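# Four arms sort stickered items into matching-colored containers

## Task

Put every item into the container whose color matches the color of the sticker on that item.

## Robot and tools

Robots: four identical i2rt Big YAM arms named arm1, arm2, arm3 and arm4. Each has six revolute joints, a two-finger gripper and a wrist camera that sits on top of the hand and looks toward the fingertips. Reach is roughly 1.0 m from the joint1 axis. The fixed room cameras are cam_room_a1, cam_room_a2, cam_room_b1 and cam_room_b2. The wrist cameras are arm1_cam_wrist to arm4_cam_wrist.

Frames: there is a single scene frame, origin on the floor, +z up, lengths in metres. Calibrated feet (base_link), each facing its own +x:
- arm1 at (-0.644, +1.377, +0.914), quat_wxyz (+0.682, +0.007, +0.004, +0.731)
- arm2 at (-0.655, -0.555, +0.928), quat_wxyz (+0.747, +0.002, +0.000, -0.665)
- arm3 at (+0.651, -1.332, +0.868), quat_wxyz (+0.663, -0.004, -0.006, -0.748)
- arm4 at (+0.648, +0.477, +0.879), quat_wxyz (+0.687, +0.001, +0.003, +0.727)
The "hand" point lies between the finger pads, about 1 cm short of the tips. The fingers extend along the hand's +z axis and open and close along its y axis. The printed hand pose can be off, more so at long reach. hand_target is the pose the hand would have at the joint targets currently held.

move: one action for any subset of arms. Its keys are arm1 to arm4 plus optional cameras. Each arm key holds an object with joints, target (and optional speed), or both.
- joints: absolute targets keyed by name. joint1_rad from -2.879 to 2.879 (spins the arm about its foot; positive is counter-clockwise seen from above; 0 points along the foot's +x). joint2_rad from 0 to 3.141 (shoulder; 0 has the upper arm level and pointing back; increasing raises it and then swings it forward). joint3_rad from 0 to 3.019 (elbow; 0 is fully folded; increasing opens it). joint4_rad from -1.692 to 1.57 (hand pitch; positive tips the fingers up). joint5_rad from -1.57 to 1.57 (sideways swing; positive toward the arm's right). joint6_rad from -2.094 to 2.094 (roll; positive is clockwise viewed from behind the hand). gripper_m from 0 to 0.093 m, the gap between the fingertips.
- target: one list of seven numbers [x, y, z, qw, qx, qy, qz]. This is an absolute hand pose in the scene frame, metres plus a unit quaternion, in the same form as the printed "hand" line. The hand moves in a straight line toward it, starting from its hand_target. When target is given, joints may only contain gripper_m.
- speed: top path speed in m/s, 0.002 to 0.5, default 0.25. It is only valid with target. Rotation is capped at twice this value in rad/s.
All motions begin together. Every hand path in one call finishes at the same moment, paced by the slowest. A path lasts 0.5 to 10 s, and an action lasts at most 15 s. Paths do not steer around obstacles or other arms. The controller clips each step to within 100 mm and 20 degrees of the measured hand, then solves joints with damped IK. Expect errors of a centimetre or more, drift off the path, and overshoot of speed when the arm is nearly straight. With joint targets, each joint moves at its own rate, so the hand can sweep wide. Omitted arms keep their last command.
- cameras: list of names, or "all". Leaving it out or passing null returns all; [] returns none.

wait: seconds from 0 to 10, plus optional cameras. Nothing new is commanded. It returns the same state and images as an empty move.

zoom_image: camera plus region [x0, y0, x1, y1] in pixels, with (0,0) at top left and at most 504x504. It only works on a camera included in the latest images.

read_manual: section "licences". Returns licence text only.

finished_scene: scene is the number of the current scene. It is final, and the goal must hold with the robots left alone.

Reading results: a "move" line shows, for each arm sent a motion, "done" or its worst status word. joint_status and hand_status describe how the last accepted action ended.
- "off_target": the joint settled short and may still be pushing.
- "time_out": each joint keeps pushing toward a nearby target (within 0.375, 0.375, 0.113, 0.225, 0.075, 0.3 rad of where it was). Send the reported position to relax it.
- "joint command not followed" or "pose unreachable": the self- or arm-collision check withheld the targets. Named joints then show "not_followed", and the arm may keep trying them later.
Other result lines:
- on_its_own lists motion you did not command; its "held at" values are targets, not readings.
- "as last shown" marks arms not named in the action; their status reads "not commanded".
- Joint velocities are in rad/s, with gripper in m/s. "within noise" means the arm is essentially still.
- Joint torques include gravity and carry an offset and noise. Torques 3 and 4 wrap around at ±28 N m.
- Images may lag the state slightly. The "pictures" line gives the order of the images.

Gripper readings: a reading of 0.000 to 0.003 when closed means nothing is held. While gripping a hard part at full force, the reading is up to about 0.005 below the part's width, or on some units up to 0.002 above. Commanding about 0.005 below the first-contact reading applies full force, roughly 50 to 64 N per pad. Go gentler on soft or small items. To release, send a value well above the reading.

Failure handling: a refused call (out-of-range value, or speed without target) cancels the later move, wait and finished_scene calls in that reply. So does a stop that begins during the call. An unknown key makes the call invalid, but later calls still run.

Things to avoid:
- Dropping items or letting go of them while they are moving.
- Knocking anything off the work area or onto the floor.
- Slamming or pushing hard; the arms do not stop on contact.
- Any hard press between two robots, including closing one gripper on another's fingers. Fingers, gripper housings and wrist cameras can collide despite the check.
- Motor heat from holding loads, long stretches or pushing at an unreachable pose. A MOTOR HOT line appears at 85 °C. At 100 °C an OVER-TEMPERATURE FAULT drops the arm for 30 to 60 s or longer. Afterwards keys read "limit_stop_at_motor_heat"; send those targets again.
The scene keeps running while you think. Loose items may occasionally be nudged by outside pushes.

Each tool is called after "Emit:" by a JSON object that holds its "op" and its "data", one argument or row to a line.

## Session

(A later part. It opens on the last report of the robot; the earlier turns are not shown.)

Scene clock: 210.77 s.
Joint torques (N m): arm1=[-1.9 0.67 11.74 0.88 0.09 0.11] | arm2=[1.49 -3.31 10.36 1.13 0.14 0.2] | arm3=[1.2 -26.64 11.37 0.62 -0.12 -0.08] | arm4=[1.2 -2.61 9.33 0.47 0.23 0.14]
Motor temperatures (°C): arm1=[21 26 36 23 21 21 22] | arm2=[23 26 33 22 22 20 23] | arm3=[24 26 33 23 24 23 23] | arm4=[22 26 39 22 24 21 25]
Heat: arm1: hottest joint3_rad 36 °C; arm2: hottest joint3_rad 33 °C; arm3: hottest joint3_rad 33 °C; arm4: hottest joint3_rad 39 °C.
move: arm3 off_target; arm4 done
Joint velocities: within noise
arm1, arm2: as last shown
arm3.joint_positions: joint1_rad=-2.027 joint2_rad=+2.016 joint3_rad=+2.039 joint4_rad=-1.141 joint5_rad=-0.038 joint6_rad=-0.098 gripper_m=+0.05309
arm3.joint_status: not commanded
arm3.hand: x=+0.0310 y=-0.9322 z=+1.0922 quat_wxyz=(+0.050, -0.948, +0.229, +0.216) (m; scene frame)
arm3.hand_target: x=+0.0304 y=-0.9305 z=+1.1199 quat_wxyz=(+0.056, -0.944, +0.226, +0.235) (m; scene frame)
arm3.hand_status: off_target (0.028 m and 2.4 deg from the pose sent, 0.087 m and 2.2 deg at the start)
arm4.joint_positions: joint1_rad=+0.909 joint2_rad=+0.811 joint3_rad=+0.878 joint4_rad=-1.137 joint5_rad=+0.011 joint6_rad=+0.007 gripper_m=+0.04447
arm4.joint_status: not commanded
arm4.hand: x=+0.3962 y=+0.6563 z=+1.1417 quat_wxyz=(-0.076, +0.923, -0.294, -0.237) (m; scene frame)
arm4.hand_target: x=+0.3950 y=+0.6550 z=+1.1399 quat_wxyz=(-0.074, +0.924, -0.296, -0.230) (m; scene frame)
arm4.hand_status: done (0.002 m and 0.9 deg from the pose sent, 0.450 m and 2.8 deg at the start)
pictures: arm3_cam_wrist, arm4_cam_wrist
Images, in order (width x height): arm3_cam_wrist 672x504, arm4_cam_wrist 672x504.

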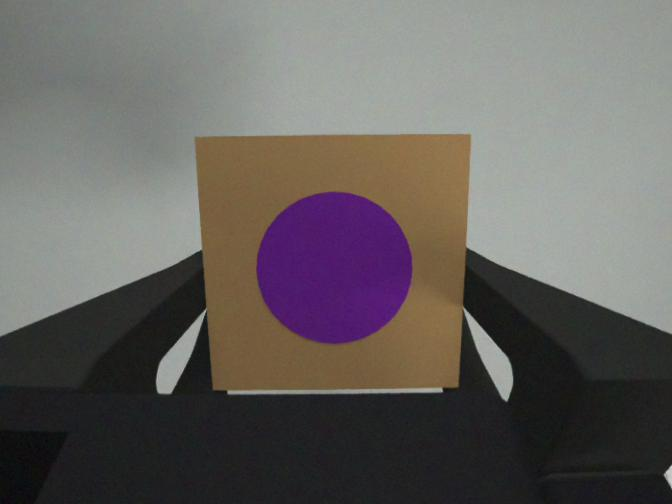

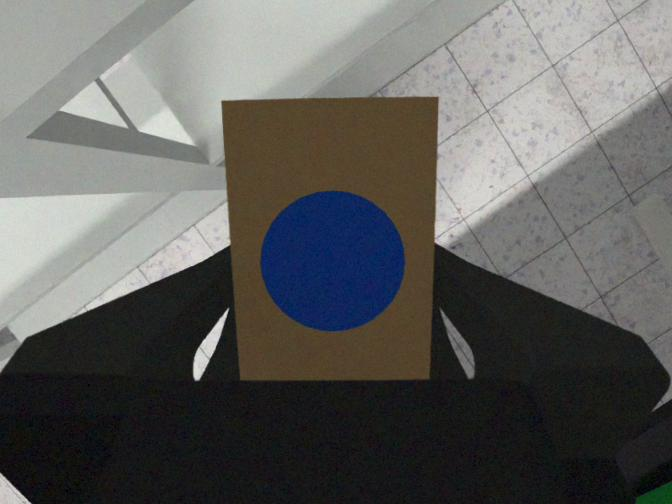

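Emit:
{"op": "move", "data": {
  "arm3": {"target": [0.395, -1.157, 1.14, 0.0565, -0.9435, 0.2265, 0.2352], "speed": 0.3},
  "arm4": {"joints": {"joint1_rad": -1.929, "joint5_rad": 0, "joint6_rad": 0}},
  "cameras": []
}}

Emit:
{"op": "move", "data": {
  "arm3": {"joints": {"joint1_rad": 1.789, "joint5_rad": 0, "joint6_rad": 0}},
  "arm4": {"target": [1.134, 0.326, 0.90, 0.2372, 0.1458, 0.9584, -0.0361], "speed": 0.3},
  "cameras": ["arm4_cam_wrist"]
}}

Scene clock: 231.33 s.
Joint torques (N m): arm1=[-1.73 -0.03 11.75 0.75 0.12 0.08] | arm2=[1.55 -3.25 10.39 1.13 0.15 0.21] | arm3=[0.38 -3.19 9.16 0.77 -0.14 -0.13] | arm4=[0.56 -2.84 9.39 0.49 0.01 -0.04]
Motor temperatures (°C): arm1=[21 25 36 23 21 21 22] | arm2=[23 26 33 22 22 20 23] | arm3=[24 26 32 23 24 23 24] | arm4=[22 24 37 22 24 21 26]
Heat: arm1: hottest joint3_rad 36 °C; arm2: hottest joint3_rad 33 °C; arm3: hottest joint3_rad 32 °C; arm4: hottest joint3_rad 37 °C.
move: arm3 done; arm4 done
Joint velocities: within noise
arm1, arm2: as last shown
arm3.joint_positions: joint1_rad=-2.057 joint2_rad=+0.809 joint3_rad=+0.919 joint4_rad=-1.176 joint5_rad=-0.058 joint6_rad=-0.130 gripper_m=+0.05309
arm3.joint_status: not commanded
arm3.hand: x=+0.3923 y=-1.1600 z=+1.1433 quat_wxyz=(+0.057, -0.943, +0.223, +0.241) (m; scene frame)
arm3.hand_target: x=+0.3950 y=-1.1571 z=+1.1400 quat_wxyz=(+0.057, -0.943, +0.226, +0.235) (m; scene frame)
arm3.hand_status: done (0.005 m and 0.8 deg from the pose sent, 0.430 m and 2.4 deg at the start)
arm4.joint_positions: joint1_rad=-1.928 joint2_rad=+0.817 joint3_rad=+0.878 joint4_rad=-1.137 joint5_rad=+0.002 joint6_rad=+0.007 gripper_m=+0.04452
arm4.joint_status: all done
arm4.hand: x=+0.9451 y=+0.3856 z=+1.1381 quat_wxyz=(-0.240, -0.148, -0.959, +0.039) (m; scene frame)
arm4.hand_target: x=+0.9444 y=+0.3859 z=+1.1382 quat_wxyz=(-0.236, -0.145, -0.960, +0.038) (m; scene frame)
arm4.hand_status: not commanded
pictures: none
No camera images: "cameras" was empty.

Scene clock: 233.93 s.
Joint torques (N m): arm1=[-1.08 -0.26 11.7 0.72 0.1 0.12] | arm2=[1.67 -3.31 10.39 1.11 0.15 0.21] | arm3=[1.79 -4.31 9.17 0.79 0.12 0.01] | arm4=[0.67 -13.92 9.1 1.31 -0.03 0.03]
Motor temperatures (°C): arm1=[20 25 36 23 21 21 22] | arm2=[23 25 33 22 22 20 23] | arm3=[24 26 32 23 24 23 24] | arm4=[22 24 37 22 24 21 26]
Heat: arm1: hottest joint3_rad 36 °C; arm2: hottest joint3_rad 33 °C; arm3: hottest joint3_rad 32 °C; arm4: hottest joint3_rad 37 °C.
move: arm3 done; arm4 off_target
Joint velocities: within noise
arm1, arm2: as last shown
arm3.joint_positions: joint1_rad=+1.780 joint2_rad=+0.820 joint3_rad=+0.919 joint4_rad=-1.176 joint5_rad=-0.003 joint6_rad=-0.006 gripper_m=+0.05308
arm3.joint_status: all done
arm3.hand: x=+0.9591 y=-1.3006 z=+1.1425 quat_wxyz=(-0.244, +0.048, -0.969, -0.005) (m; scene frame)
arm3.hand_target: x=+0.9566 y=-1.2984 z=+1.1424 quat_wxyz=(-0.244, +0.049, -0.969, -0.005) (m; scene frame)
arm3.hand_status: not commanded
arm4.joint_positions: joint1_rad=-1.928 joint2_rad=+1.641 joint3_rad=+0.838 joint4_rad=-0.338 joint5_rad=-0.001 joint6_rad=+0.007 gripper_m=+0.04452
arm4.joint_status: not commanded
arm4.hand: x=+1.1100 y=+0.3336 z=+0.8827 quat_wxyz=(-0.209, -0.149, -0.966, +0.033) (m; scene frame)
arm4.hand_target: x=+1.1329 y=+0.3264 z=+0.9008 quat_wxyz=(-0.238, -0.146, -0.960, +0.036) (m; scene frame)
arm4.hand_status: off_target (0.031 m and 3.4 deg from the pose sent, 0.310 m and 0.5 deg at the start)
pictures: arm4_cam_wrist
Images, in order (width x height): arm4_cam_wrist 672x504.

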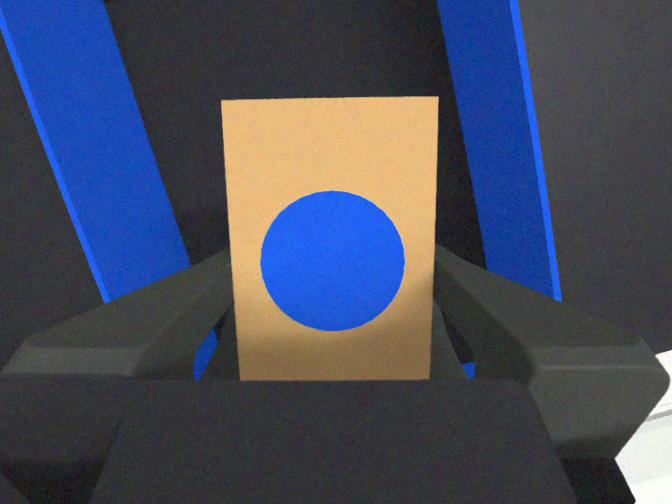

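Emit:
{"op": "move", "data": {
  "arm3": {"target": [1.177, -1.281, 0.90, 0.2416, -0.0474, 0.9691, 0.0118], "speed": 0.3},
  "arm4": {"target": [1.134, 0.327, 0.78, 0.2372, 0.1458, 0.9584, -0.0361], "speed": 0.15},
  "cameras": ["arm3_cam_wrist", "arm4_cam_wrist"]
}}

Scene clock: 245.07 s.
Joint torques (N m): arm1=[-1.38 -0.38 11.64 0.75 0.1 0.13] | arm2=[1.55 -3.31 10.37 1.14 0.16 0.21] | arm3=[1.26 -15.62 10.58 1.46 -0.07 0.01] | arm4=[0.91 -14.74 4.6 1.31 0.03 0.05]
Motor temperatures (°C): arm1=[20 25 36 23 21 21 22] | arm2=[23 25 33 22 22 20 23] | arm3=[24 26 32 23 24 23 24] | arm4=[22 24 37 22 24 21 26]
Heat: arm1: hottest joint3_rad 36 °C; arm2: hottest joint3_rad 33 °C; arm3: hottest joint3_rad 32 °C; arm4: hottest joint3_rad 37 °C.
move: arm3 off_target; arm4 done
Joint velocities: within noise
arm1: as last shown
arm2.joint_positions: joint1_rad=+0.982 joint2_rad=+0.799 joint3_rad=+0.720 joint4_rad=-1.002 joint5_rad=+0.005 joint6_rad=-0.006 gripper_m=+0.09293
arm2.joint_status: not commanded
arm2.hand: x=-0.3863 y=-0.6947 z=+1.1303 quat_wxyz=(-0.235, -0.225, -0.944, +0.058) (m; scene frame)
arm2.hand_target: x=-0.3902 y=-0.6901 z=+1.1201 quat_wxyz=(-0.219, -0.228, -0.947, +0.053) (m; scene frame)
arm2.hand_status: not commanded
arm3.joint_positions: joint1_rad=+1.780 joint2_rad=+1.670 joint3_rad=+0.899 joint4_rad=-0.380 joint5_rad=-0.013 joint6_rad=-0.006 gripper_m=+0.05308
arm3.joint_status: not commanded
arm3.hand: x=+1.1497 y=-1.2855 z=+0.8771 quat_wxyz=(-0.208, +0.049, -0.977, -0.008) (m; scene frame)
arm3.hand_target: x=+1.1755 y=-1.2811 z=+0.9009 quat_wxyz=(-0.242, +0.048, -0.969, -0.012) (m; scene frame)
arm3.hand_status: off_target (0.036 m and 4.0 deg from the pose sent, 0.327 m and 0.9 deg at the start)
arm4.joint_positions: joint1_rad=-1.928 joint2_rad=+1.924 joint3_rad=+0.834 joint4_rad=+0.000 joint5_rad=-0.001 joint6_rad=+0.007 gripper_m=+0.04451
arm4.joint_status: not commanded
arm4.hand: x=+1.1313 y=+0.3265 z=+0.7830 quat_wxyz=(-0.233, -0.148, -0.960, +0.037) (m; scene frame)
arm4.hand_target: x=+1.1340 y=+0.3271 z=+0.7800 quat_wxyz=(-0.237, -0.146, -0.960, +0.036) (m; scene frame)
arm4.hand_status: done (0.004 m and 0.5 deg from the pose sent, 0.106 m and 3.4 deg at the start)
pictures: arm3_cam_wrist, arm4_cam_wrist
Images, in order (width x height): arm3_cam_wrist 672x504, arm4_cam_wrist 672x504.

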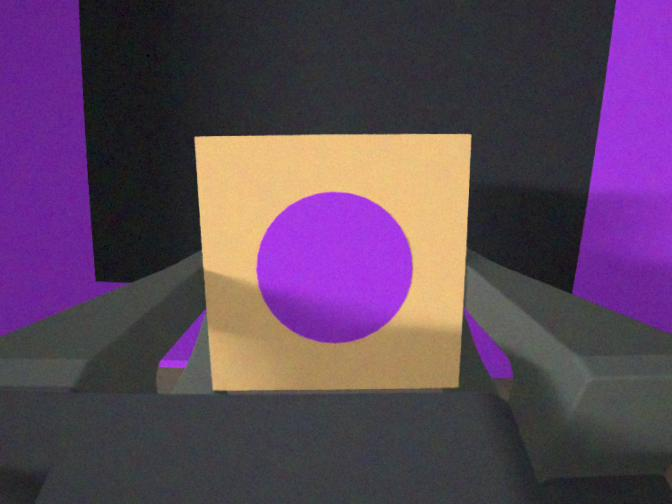

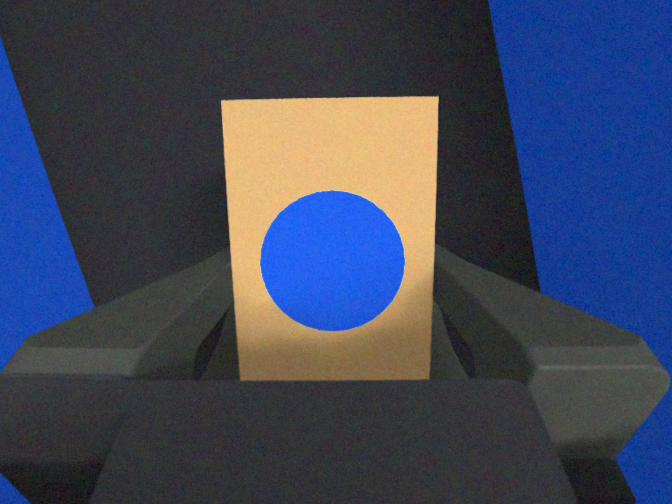

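Emit:
{"op": "move", "data": {
  "arm3": {"target": [1.180, -1.281, 0.79, 0.2416, -0.0474, 0.9691, 0.0118], "speed": 0.15},
  "arm4": {"target": [1.134, 0.327, 0.738, 0.2372, 0.1458, 0.9584, -0.0361], "speed": 0.08},
  "cameras": ["arm4_cam_wrist"]
}}

Emit:
{"op": "move", "data": {
  "arm3": {"target": [1.180, -1.281, 0.752, 0.2416, -0.0474, 0.9691, 0.0118], "speed": 0.1},
  "arm4": {"target": [1.134, 0.327, 0.729, 0.2372, 0.1458, 0.9584, -0.0361], "speed": 0.08},
  "cameras": ["arm3_cam_wrist", "arm4_cam_wrist"]
}}

Scene clock: 256.20 s.
Joint torques (N m): arm1=[-1.61 -0.15 11.82 0.8 0.1 0.11] | arm2=[1.49 -3.31 10.39 1.11 0.15 0.21] | arm3=[1.38 -16.56 5.59 1.58 0 0.03] | arm4=[0.56 -14.97 4.45 1.4 0.04 0]
Motor temperatures (°C): arm1=[20 25 36 23 21 21 22] | arm2=[23 25 33 22 22 20 23] | arm3=[24 26 32 23 24 23 24] | arm4=[22 24 35 22 24 21 26]
Heat: arm1: hottest joint3_rad 36 °C; arm2: hottest joint3_rad 33 °C; arm3: hottest joint3_rad 32 °C; arm4: hottest joint3_rad 35 °C.
move: arm3 done; arm4 done
Joint velocities: within noise
arm1.joint_positions: joint1_rad=-2.264 joint2_rad=+0.793 joint3_rad=+0.762 joint4_rad=-1.020 joint5_rad=-0.010 joint6_rad=-0.007 gripper_m=+0.09296
arm1.joint_status: not commanded
arm1.hand: x=-0.3894 y=+1.1973 z=+1.1324 quat_wxyz=(-0.238, -0.292, -0.923, +0.076) (m; scene frame)
arm1.hand_target: x=-0.3900 y=+1.1980 z=+1.1300 quat_wxyz=(-0.230, -0.296, -0.924, +0.074) (m; scene frame)
arm1.hand_status: not commanded
arm2: as last shown
arm3.joint_positions: joint1_rad=+1.780 joint2_rad=+1.917 joint3_rad=+0.899 joint4_rad=-0.085 joint5_rad=-0.013 joint6_rad=-0.005 gripper_m=+0.05308
arm3.joint_status: not commanded
arm3.hand: x=+1.1744 y=-1.2846 z=+0.7865 quat_wxyz=(-0.231, +0.048, -0.972, -0.009) (m; scene frame)
arm3.hand_target: x=+1.1799 y=-1.2810 z=+0.7900 quat_wxyz=(-0.241, +0.047, -0.969, -0.012) (m; scene frame)
arm3.hand_status: done (0.008 m and 1.2 deg from the pose sent, 0.092 m and 4.0 deg at the start)
arm4.joint_positions: joint1_rad=-1.928 joint2_rad=+2.035 joint3_rad=+0.834 joint4_rad=+0.106 joint5_rad=-0.001 joint6_rad=+0.007 gripper_m=+0.04451
arm4.joint_status: not commanded
arm4.hand: x=+1.1273 y=+0.3276 z=+0.7414 quat_wxyz=(-0.231, -0.148, -0.961, +0.036) (m; scene frame)
arm4.hand_target: x=+1.1339 y=+0.3271 z=+0.7382 quat_wxyz=(-0.238, -0.146, -0.960, +0.036) (m; scene frame)
arm4.hand_status: done (0.008 m and 0.8 deg from the pose sent, 0.045 m and 0.6 deg at the start)
pictures: arm4_cam_wrist
Images, in order (width x height): arm4_cam_wrist 672x504.

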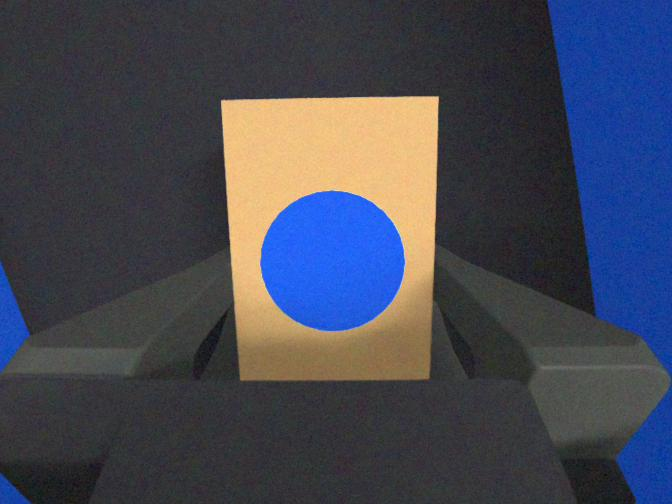

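Scene clock: 257.17 s.
Joint torques (N m): arm1=[-1.49 -0.15 11.7 0.76 0.11 0.09] | arm2=[1.67 -3.25 10.37 1.13 0.15 0.21] | arm3=[1.38 -15.5 5.2 1.4 0.04 0.01] | arm4=[0.79 -14.27 4.63 1.32 0.03 0.03]
Motor temperatures (°C): arm1=[20 25 36 23 21 21 22] | arm2=[23 25 33 22 22 20 23] | arm3=[24 26 32 23 24 23 24] | arm4=[22 24 35 22 24 21 26]
Heat: arm1: hottest joint3_rad 36 °C; arm2: hottest joint3_rad 33 °C; arm3: hottest joint3_rad 32 °C; arm4: hottest joint3_rad 35 °C.
move: arm3 done; arm4 done
Joint velocities: within noise
arm1, arm2: as last shown
arm3.joint_positions: joint1_rad=+1.780 joint2_rad=+1.996 joint3_rad=+0.899 joint4_rad=+0.015 joint5_rad=-0.014 joint6_rad=-0.002 gripper_m=+0.05308
arm3.joint_status: not commanded
arm3.hand: x=+1.1784 y=-1.2845 z=+0.7579 quat_wxyz=(-0.242, +0.047, -0.969, -0.010) (m; scene frame)
arm3.hand_target: x=+1.1798 y=-1.2810 z=+0.7521 quat_wxyz=(-0.242, +0.047, -0.969, -0.012) (m; scene frame)
arm3.hand_status: done (0.007 m and 0.2 deg from the pose sent, 0.035 m and 1.2 deg at the start)
arm4.joint_positions: joint1_rad=-1.928 joint2_rad=+2.048 joint3_rad=+0.834 joint4_rad=+0.129 joint5_rad=-0.001 joint6_rad=+0.007 gripper_m=+0.04451
arm4.joint_status: not commanded
arm4.hand: x=+1.1286 y=+0.3271 z=+0.7375 quat_wxyz=(-0.236, -0.148, -0.960, +0.037) (m; scene frame)
arm4.hand_target: x=+1.1337 y=+0.3272 z=+0.7292 quat_wxyz=(-0.237, -0.146, -0.960, +0.036) (m; scene frame)
arm4.hand_status: done (0.010 m and 0.3 deg from the pose sent, 0.014 m and 0.8 deg at the start)
pictures: arm3_cam_wrist, arm4_cam_wrist
Images, in order (width x height): arm3_cam_wrist 672x504, arm4_cam_wrist 672x504.

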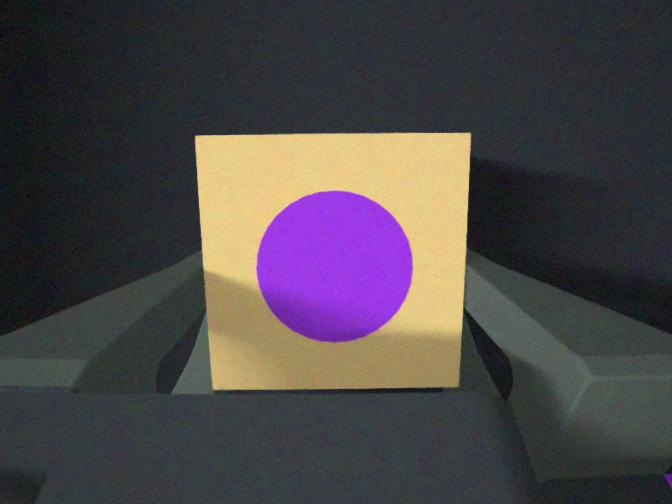

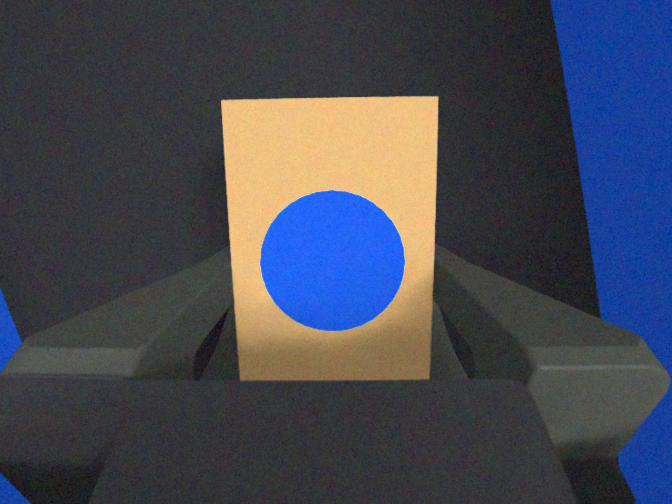

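Emit:
{"op": "move", "data": {
  "arm3": {"target": [1.179, -1.284, 0.757, 0.2416, -0.0474, 0.9691, 0.0118], "speed": 0.1, "joints": {"gripper_m": 0.093}},
  "arm4": {"target": [1.130, 0.327, 0.737, 0.2372, 0.1458, 0.9584, -0.0361], "speed": 0.1, "joints": {"gripper_m": 0.093}},
  "cameras": ["arm3_cam_wrist", "arm4_cam_wrist"]
}}

Emit:
{"op": "move", "data": {
  "arm3": {"target": [1.12, -1.288, 0.89, 0.2416, -0.0474, 0.9691, 0.0118], "speed": 0.25},
  "arm4": {"target": [1.07, 0.344, 0.88, 0.2372, 0.1458, 0.9584, -0.0361], "speed": 0.25},
  "cameras": ["arm3_cam_wrist", "arm4_cam_wrist"]
}}

Scene clock: 263.10 s.
Joint torques (N m): arm1=[-1.26 -0.32 11.85 0.8 0.11 0.12] | arm2=[1.55 -3.31 10.36 1.11 0.15 0.21] | arm3=[0.91 -16.91 4.85 0.98 -0.08 -0.05] | arm4=[0.5 -16.26 3.69 1.03 -0.06 0.03]
Motor temperatures (°C): arm1=[20 25 36 23 21 21 22] | arm2=[23 25 33 22 22 20 23] | arm3=[24 26 31 23 24 23 24] | arm4=[22 24 34 22 24 21 26]
Heat: arm1: hottest joint3_rad 36 °C; arm2: hottest joint3_rad 33 °C; arm3: hottest joint3_rad 31 °C; arm4: hottest joint3_rad 34 °C.
move: arm3 done; arm4 done
Joint velocities: within noise
arm1, arm2: as last shown
arm3.joint_positions: joint1_rad=+1.780 joint2_rad=+1.996 joint3_rad=+0.899 joint4_rad=+0.015 joint5_rad=-0.014 joint6_rad=-0.002 gripper_m=+0.09296
arm3.joint_status: all done
arm3.hand: x=+1.1784 y=-1.2845 z=+0.7577 quat_wxyz=(-0.242, +0.047, -0.969, -0.010) (m; scene frame)
arm3.hand_target: x=+1.1790 y=-1.2840 z=+0.7570 quat_wxyz=(-0.242, +0.047, -0.969, -0.012) (m; scene frame)
arm3.hand_status: done (0.001 m and 0.2 deg from the pose sent, 0.001 m and 0.2 deg at the start)
arm4.joint_positions: joint1_rad=-1.928 joint2_rad=+2.049 joint3_rad=+0.834 joint4_rad=+0.129 joint5_rad=-0.001 joint6_rad=+0.007 gripper_m=+0.09292
arm4.joint_status: all done
arm4.hand: x=+1.1283 y=+0.3272 z=+0.7370 quat_wxyz=(-0.235, -0.148, -0.960, +0.037) (m; scene frame)
arm4.hand_target: x=+1.1300 y=+0.3271 z=+0.7370 quat_wxyz=(-0.237, -0.146, -0.960, +0.036) (m; scene frame)
arm4.hand_status: done (0.002 m and 0.4 deg from the pose sent, 0.001 m and 0.3 deg at the start)
pictures: arm3_cam_wrist, arm4_cam_wrist
Images, in order (width x height): arm3_cam_wrist 672x504, arm4_cam_wrist 672x504.

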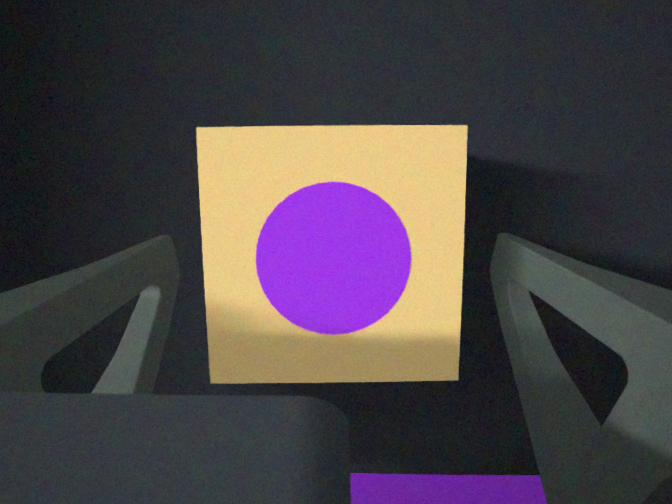

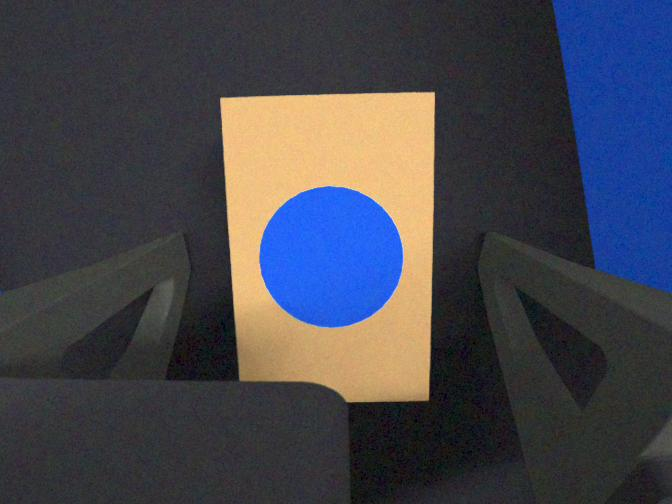

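Scene clock: 264.40 s.
Joint torques (N m): arm1=[-1.55 -0.03 11.7 0.92 0.06 0.13] | arm2=[1.55 -3.25 10.37 1.13 0.16 0.2] | arm3=[1.14 -12.16 6.43 0.66 -0.07 -0.08] | arm4=[-0.15 -11.05 6 0.5 -0.05 -0.06]
Motor temperatures (°C): arm1=[20 25 36 23 21 21 22] | arm2=[23 25 33 22 22 20 23] | arm3=[24 26 31 23 24 23 24] | arm4=[22 24 34 22 24 21 26]
Heat: arm1: hottest joint3_rad 36 °C; arm2: hottest joint3_rad 33 °C; arm3: hottest joint3_rad 31 °C; arm4: hottest joint3_rad 34 °C.
move: arm3 done; arm4 done
Joint velocities: within noise
arm1, arm2: as last shown
arm3.joint_positions: joint1_rad=+1.780 joint2_rad=+1.553 joint3_rad=+0.780 joint4_rad=-0.290 joint5_rad=-0.015 joint6_rad=+0.000 gripper_m=+0.09296
arm3.joint_status: not commanded
arm3.hand: x=+1.1249 y=-1.2872 z=+0.8963 quat_wxyz=(-0.251, +0.046, -0.967, -0.012) (m; scene frame)
arm3.hand_target: x=+1.1199 y=-1.2880 z=+0.8900 quat_wxyz=(-0.242, +0.047, -0.969, -0.012) (m; scene frame)
arm3.hand_status: done (0.008 m and 1.1 deg from the pose sent, 0.145 m and 0.1 deg at the start)
arm4.joint_positions: joint1_rad=-1.928 joint2_rad=+1.538 joint3_rad=+0.679 joint4_rad=-0.204 joint5_rad=-0.003 joint6_rad=+0.007 gripper_m=+0.09292
arm4.joint_status: not commanded
arm4.hand: x=+1.0742 y=+0.3452 z=+0.8848 quat_wxyz=(-0.247, -0.147, -0.957, +0.037) (m; scene frame)
arm4.hand_target: x=+1.0700 y=+0.3442 z=+0.8800 quat_wxyz=(-0.238, -0.146, -0.960, +0.036) (m; scene frame)
arm4.hand_status: done (0.006 m and 1.1 deg from the pose sent, 0.155 m and 0.4 deg at the start)
pictures: arm3_cam_wrist, arm4_cam_wrist
Images, in order (width x height): arm3_cam_wrist 672x504, arm4_cam_wrist 672x504.

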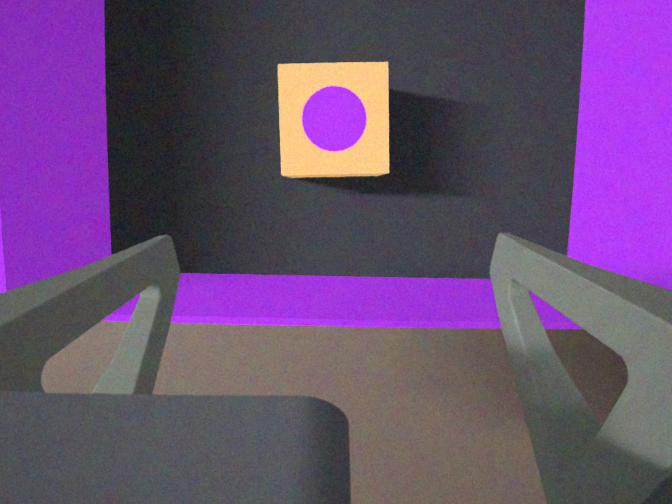

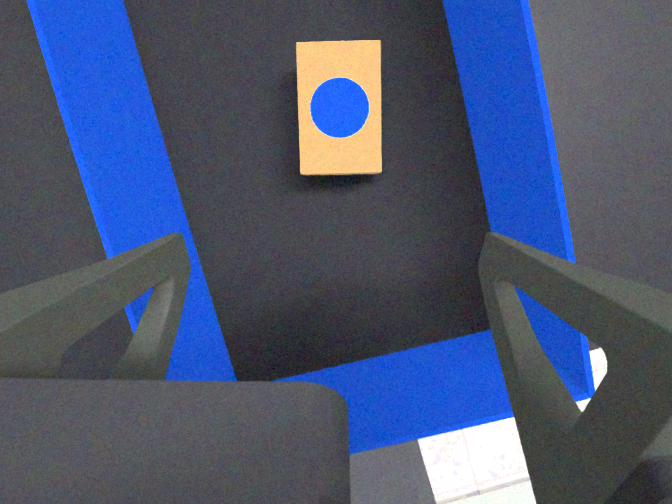

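Emit:
{"op": "wait", "data": {
  "seconds": 0,
  "cameras": ["cam_room_b1", "cam_room_b2"]
}}

Emit:
{"op": "zoom_image", "data": {
  "camera": "cam_room_b2",
  "region": [250, 230, 400, 420]
}}

Emit:
{"op": "zoom_image", "data": {
  "camera": "cam_room_b1",
  "region": [140, 300, 260, 390]
}}

Scene clock: 268.30 s.
Joint torques (N m): arm1=[-1.08 0.15 11.69 0.87 0.08 0.1] | arm2=[1.55 -3.37 10.37 1.1 0.14 0.2] | arm3=[1.08 -12.04 6.42 0.66 -0.08 -0.08] | arm4=[-0.09 -10.87 6.01 0.39 -0.04 -0.04]
Motor temperatures (°C): arm1=[20 25 36 23 21 21 22] | arm2=[23 25 33 22 22 20 23] | arm3=[24 26 31 23 24 23 24] | arm4=[22 24 34 22 24 21 26]
Heat: arm1: hottest joint3_rad 36 °C; arm2: hottest joint3_rad 33 °C; arm3: hottest joint3_rad 31 °C; arm4: hottest joint3_rad 34 °C.
Joint velocities: within noise
arm1.joint_positions: joint1_rad=-2.264 joint2_rad=+0.793 joint3_rad=+0.762 joint4_rad=-1.020 joint5_rad=-0.010 joint6_rad=-0.007 gripper_m=+0.09296
arm1.joint_status: not commanded
arm1.hand: x=-0.3894 y=+1.1973 z=+1.1324 quat_wxyz=(-0.238, -0.292, -0.923, +0.076) (m; scene frame)
arm1.hand_target: x=-0.3900 y=+1.1980 z=+1.1300 quat_wxyz=(-0.230, -0.296, -0.924, +0.074) (m; scene frame)
arm1.hand_status: not commanded
arm2.joint_positions: joint1_rad=+0.982 joint2_rad=+0.799 joint3_rad=+0.720 joint4_rad=-1.002 joint5_rad=+0.005 joint6_rad=-0.006 gripper_m=+0.09293
arm2.joint_status: not commanded
arm2.hand: x=-0.3863 y=-0.6947 z=+1.1303 quat_wxyz=(-0.235, -0.225, -0.944, +0.058) (m; scene frame)
arm2.hand_target: x=-0.3902 y=-0.6901 z=+1.1201 quat_wxyz=(-0.219, -0.228, -0.947, +0.053) (m; scene frame)
arm2.hand_status: not commanded
arm3.joint_positions: joint1_rad=+1.780 joint2_rad=+1.553 joint3_rad=+0.780 joint4_rad=-0.290 joint5_rad=-0.015 joint6_rad=+0.000 gripper_m=+0.09296
arm3.joint_status: not commanded
arm3.hand: x=+1.1249 y=-1.2872 z=+0.8963 quat_wxyz=(-0.251, +0.046, -0.967, -0.012) (m; scene frame)
arm3.hand_target: x=+1.1199 y=-1.2880 z=+0.8900 quat_wxyz=(-0.242, +0.047, -0.969, -0.012) (m; scene frame)
arm3.hand_status: done (0.008 m and 1.1 deg from the pose sent, 0.145 m and 0.1 deg at the start)
arm4.joint_positions: joint1_rad=-1.928 joint2_rad=+1.538 joint3_rad=+0.679 joint4_rad=-0.204 joint5_rad=-0.003 joint6_rad=+0.007 gripper_m=+0.09292
arm4.joint_status: not commanded
arm4.hand: x=+1.0742 y=+0.3452 z=+0.8848 quat_wxyz=(-0.247, -0.147, -0.957, +0.037) (m; scene frame)
arm4.hand_target: x=+1.0700 y=+0.3441 z=+0.8800 quat_wxyz=(-0.238, -0.146, -0.960, +0.036) (m; scene frame)
arm4.hand_status: done (0.006 m and 1.1 deg from the pose sent, 0.155 m and 0.4 deg at the start)
pictures: cam_room_b1, cam_room_b2
Images, in order (width x height): cam_room_b1 672x504, cam_room_b2 672x504.

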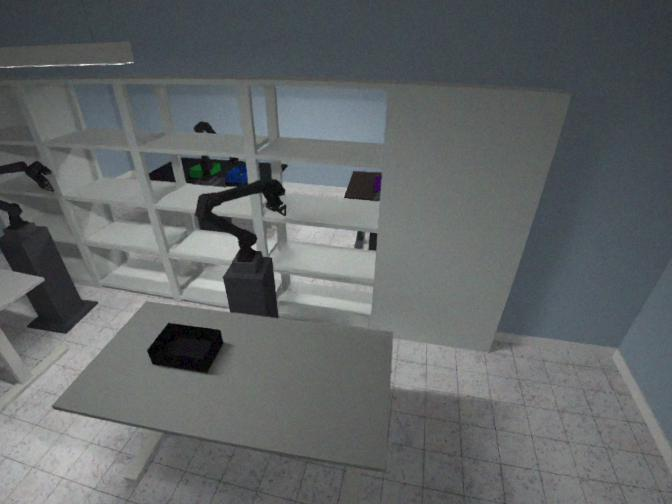

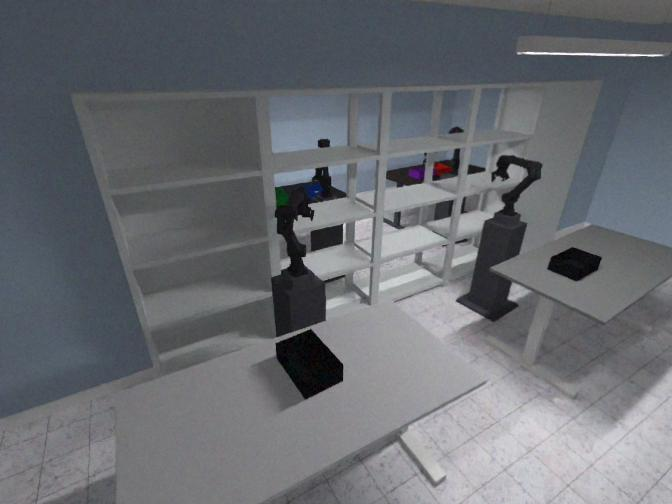

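Scaled by 2.653.

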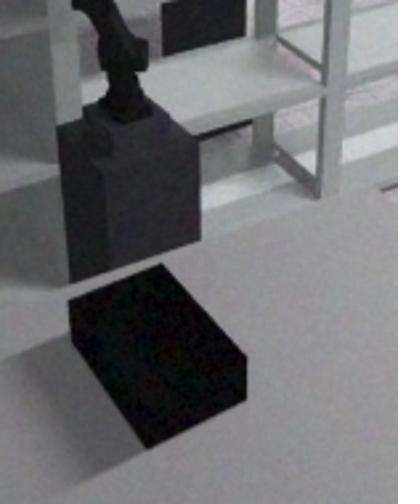

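Scaled by 4.200.

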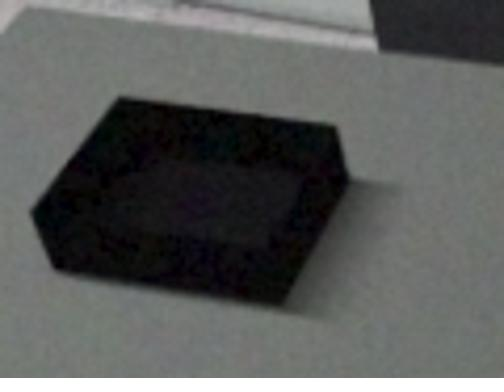

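Emit:
{"op": "finished_scene", "data": {
  "scene": 2
}}

The scene is finished: the task was done.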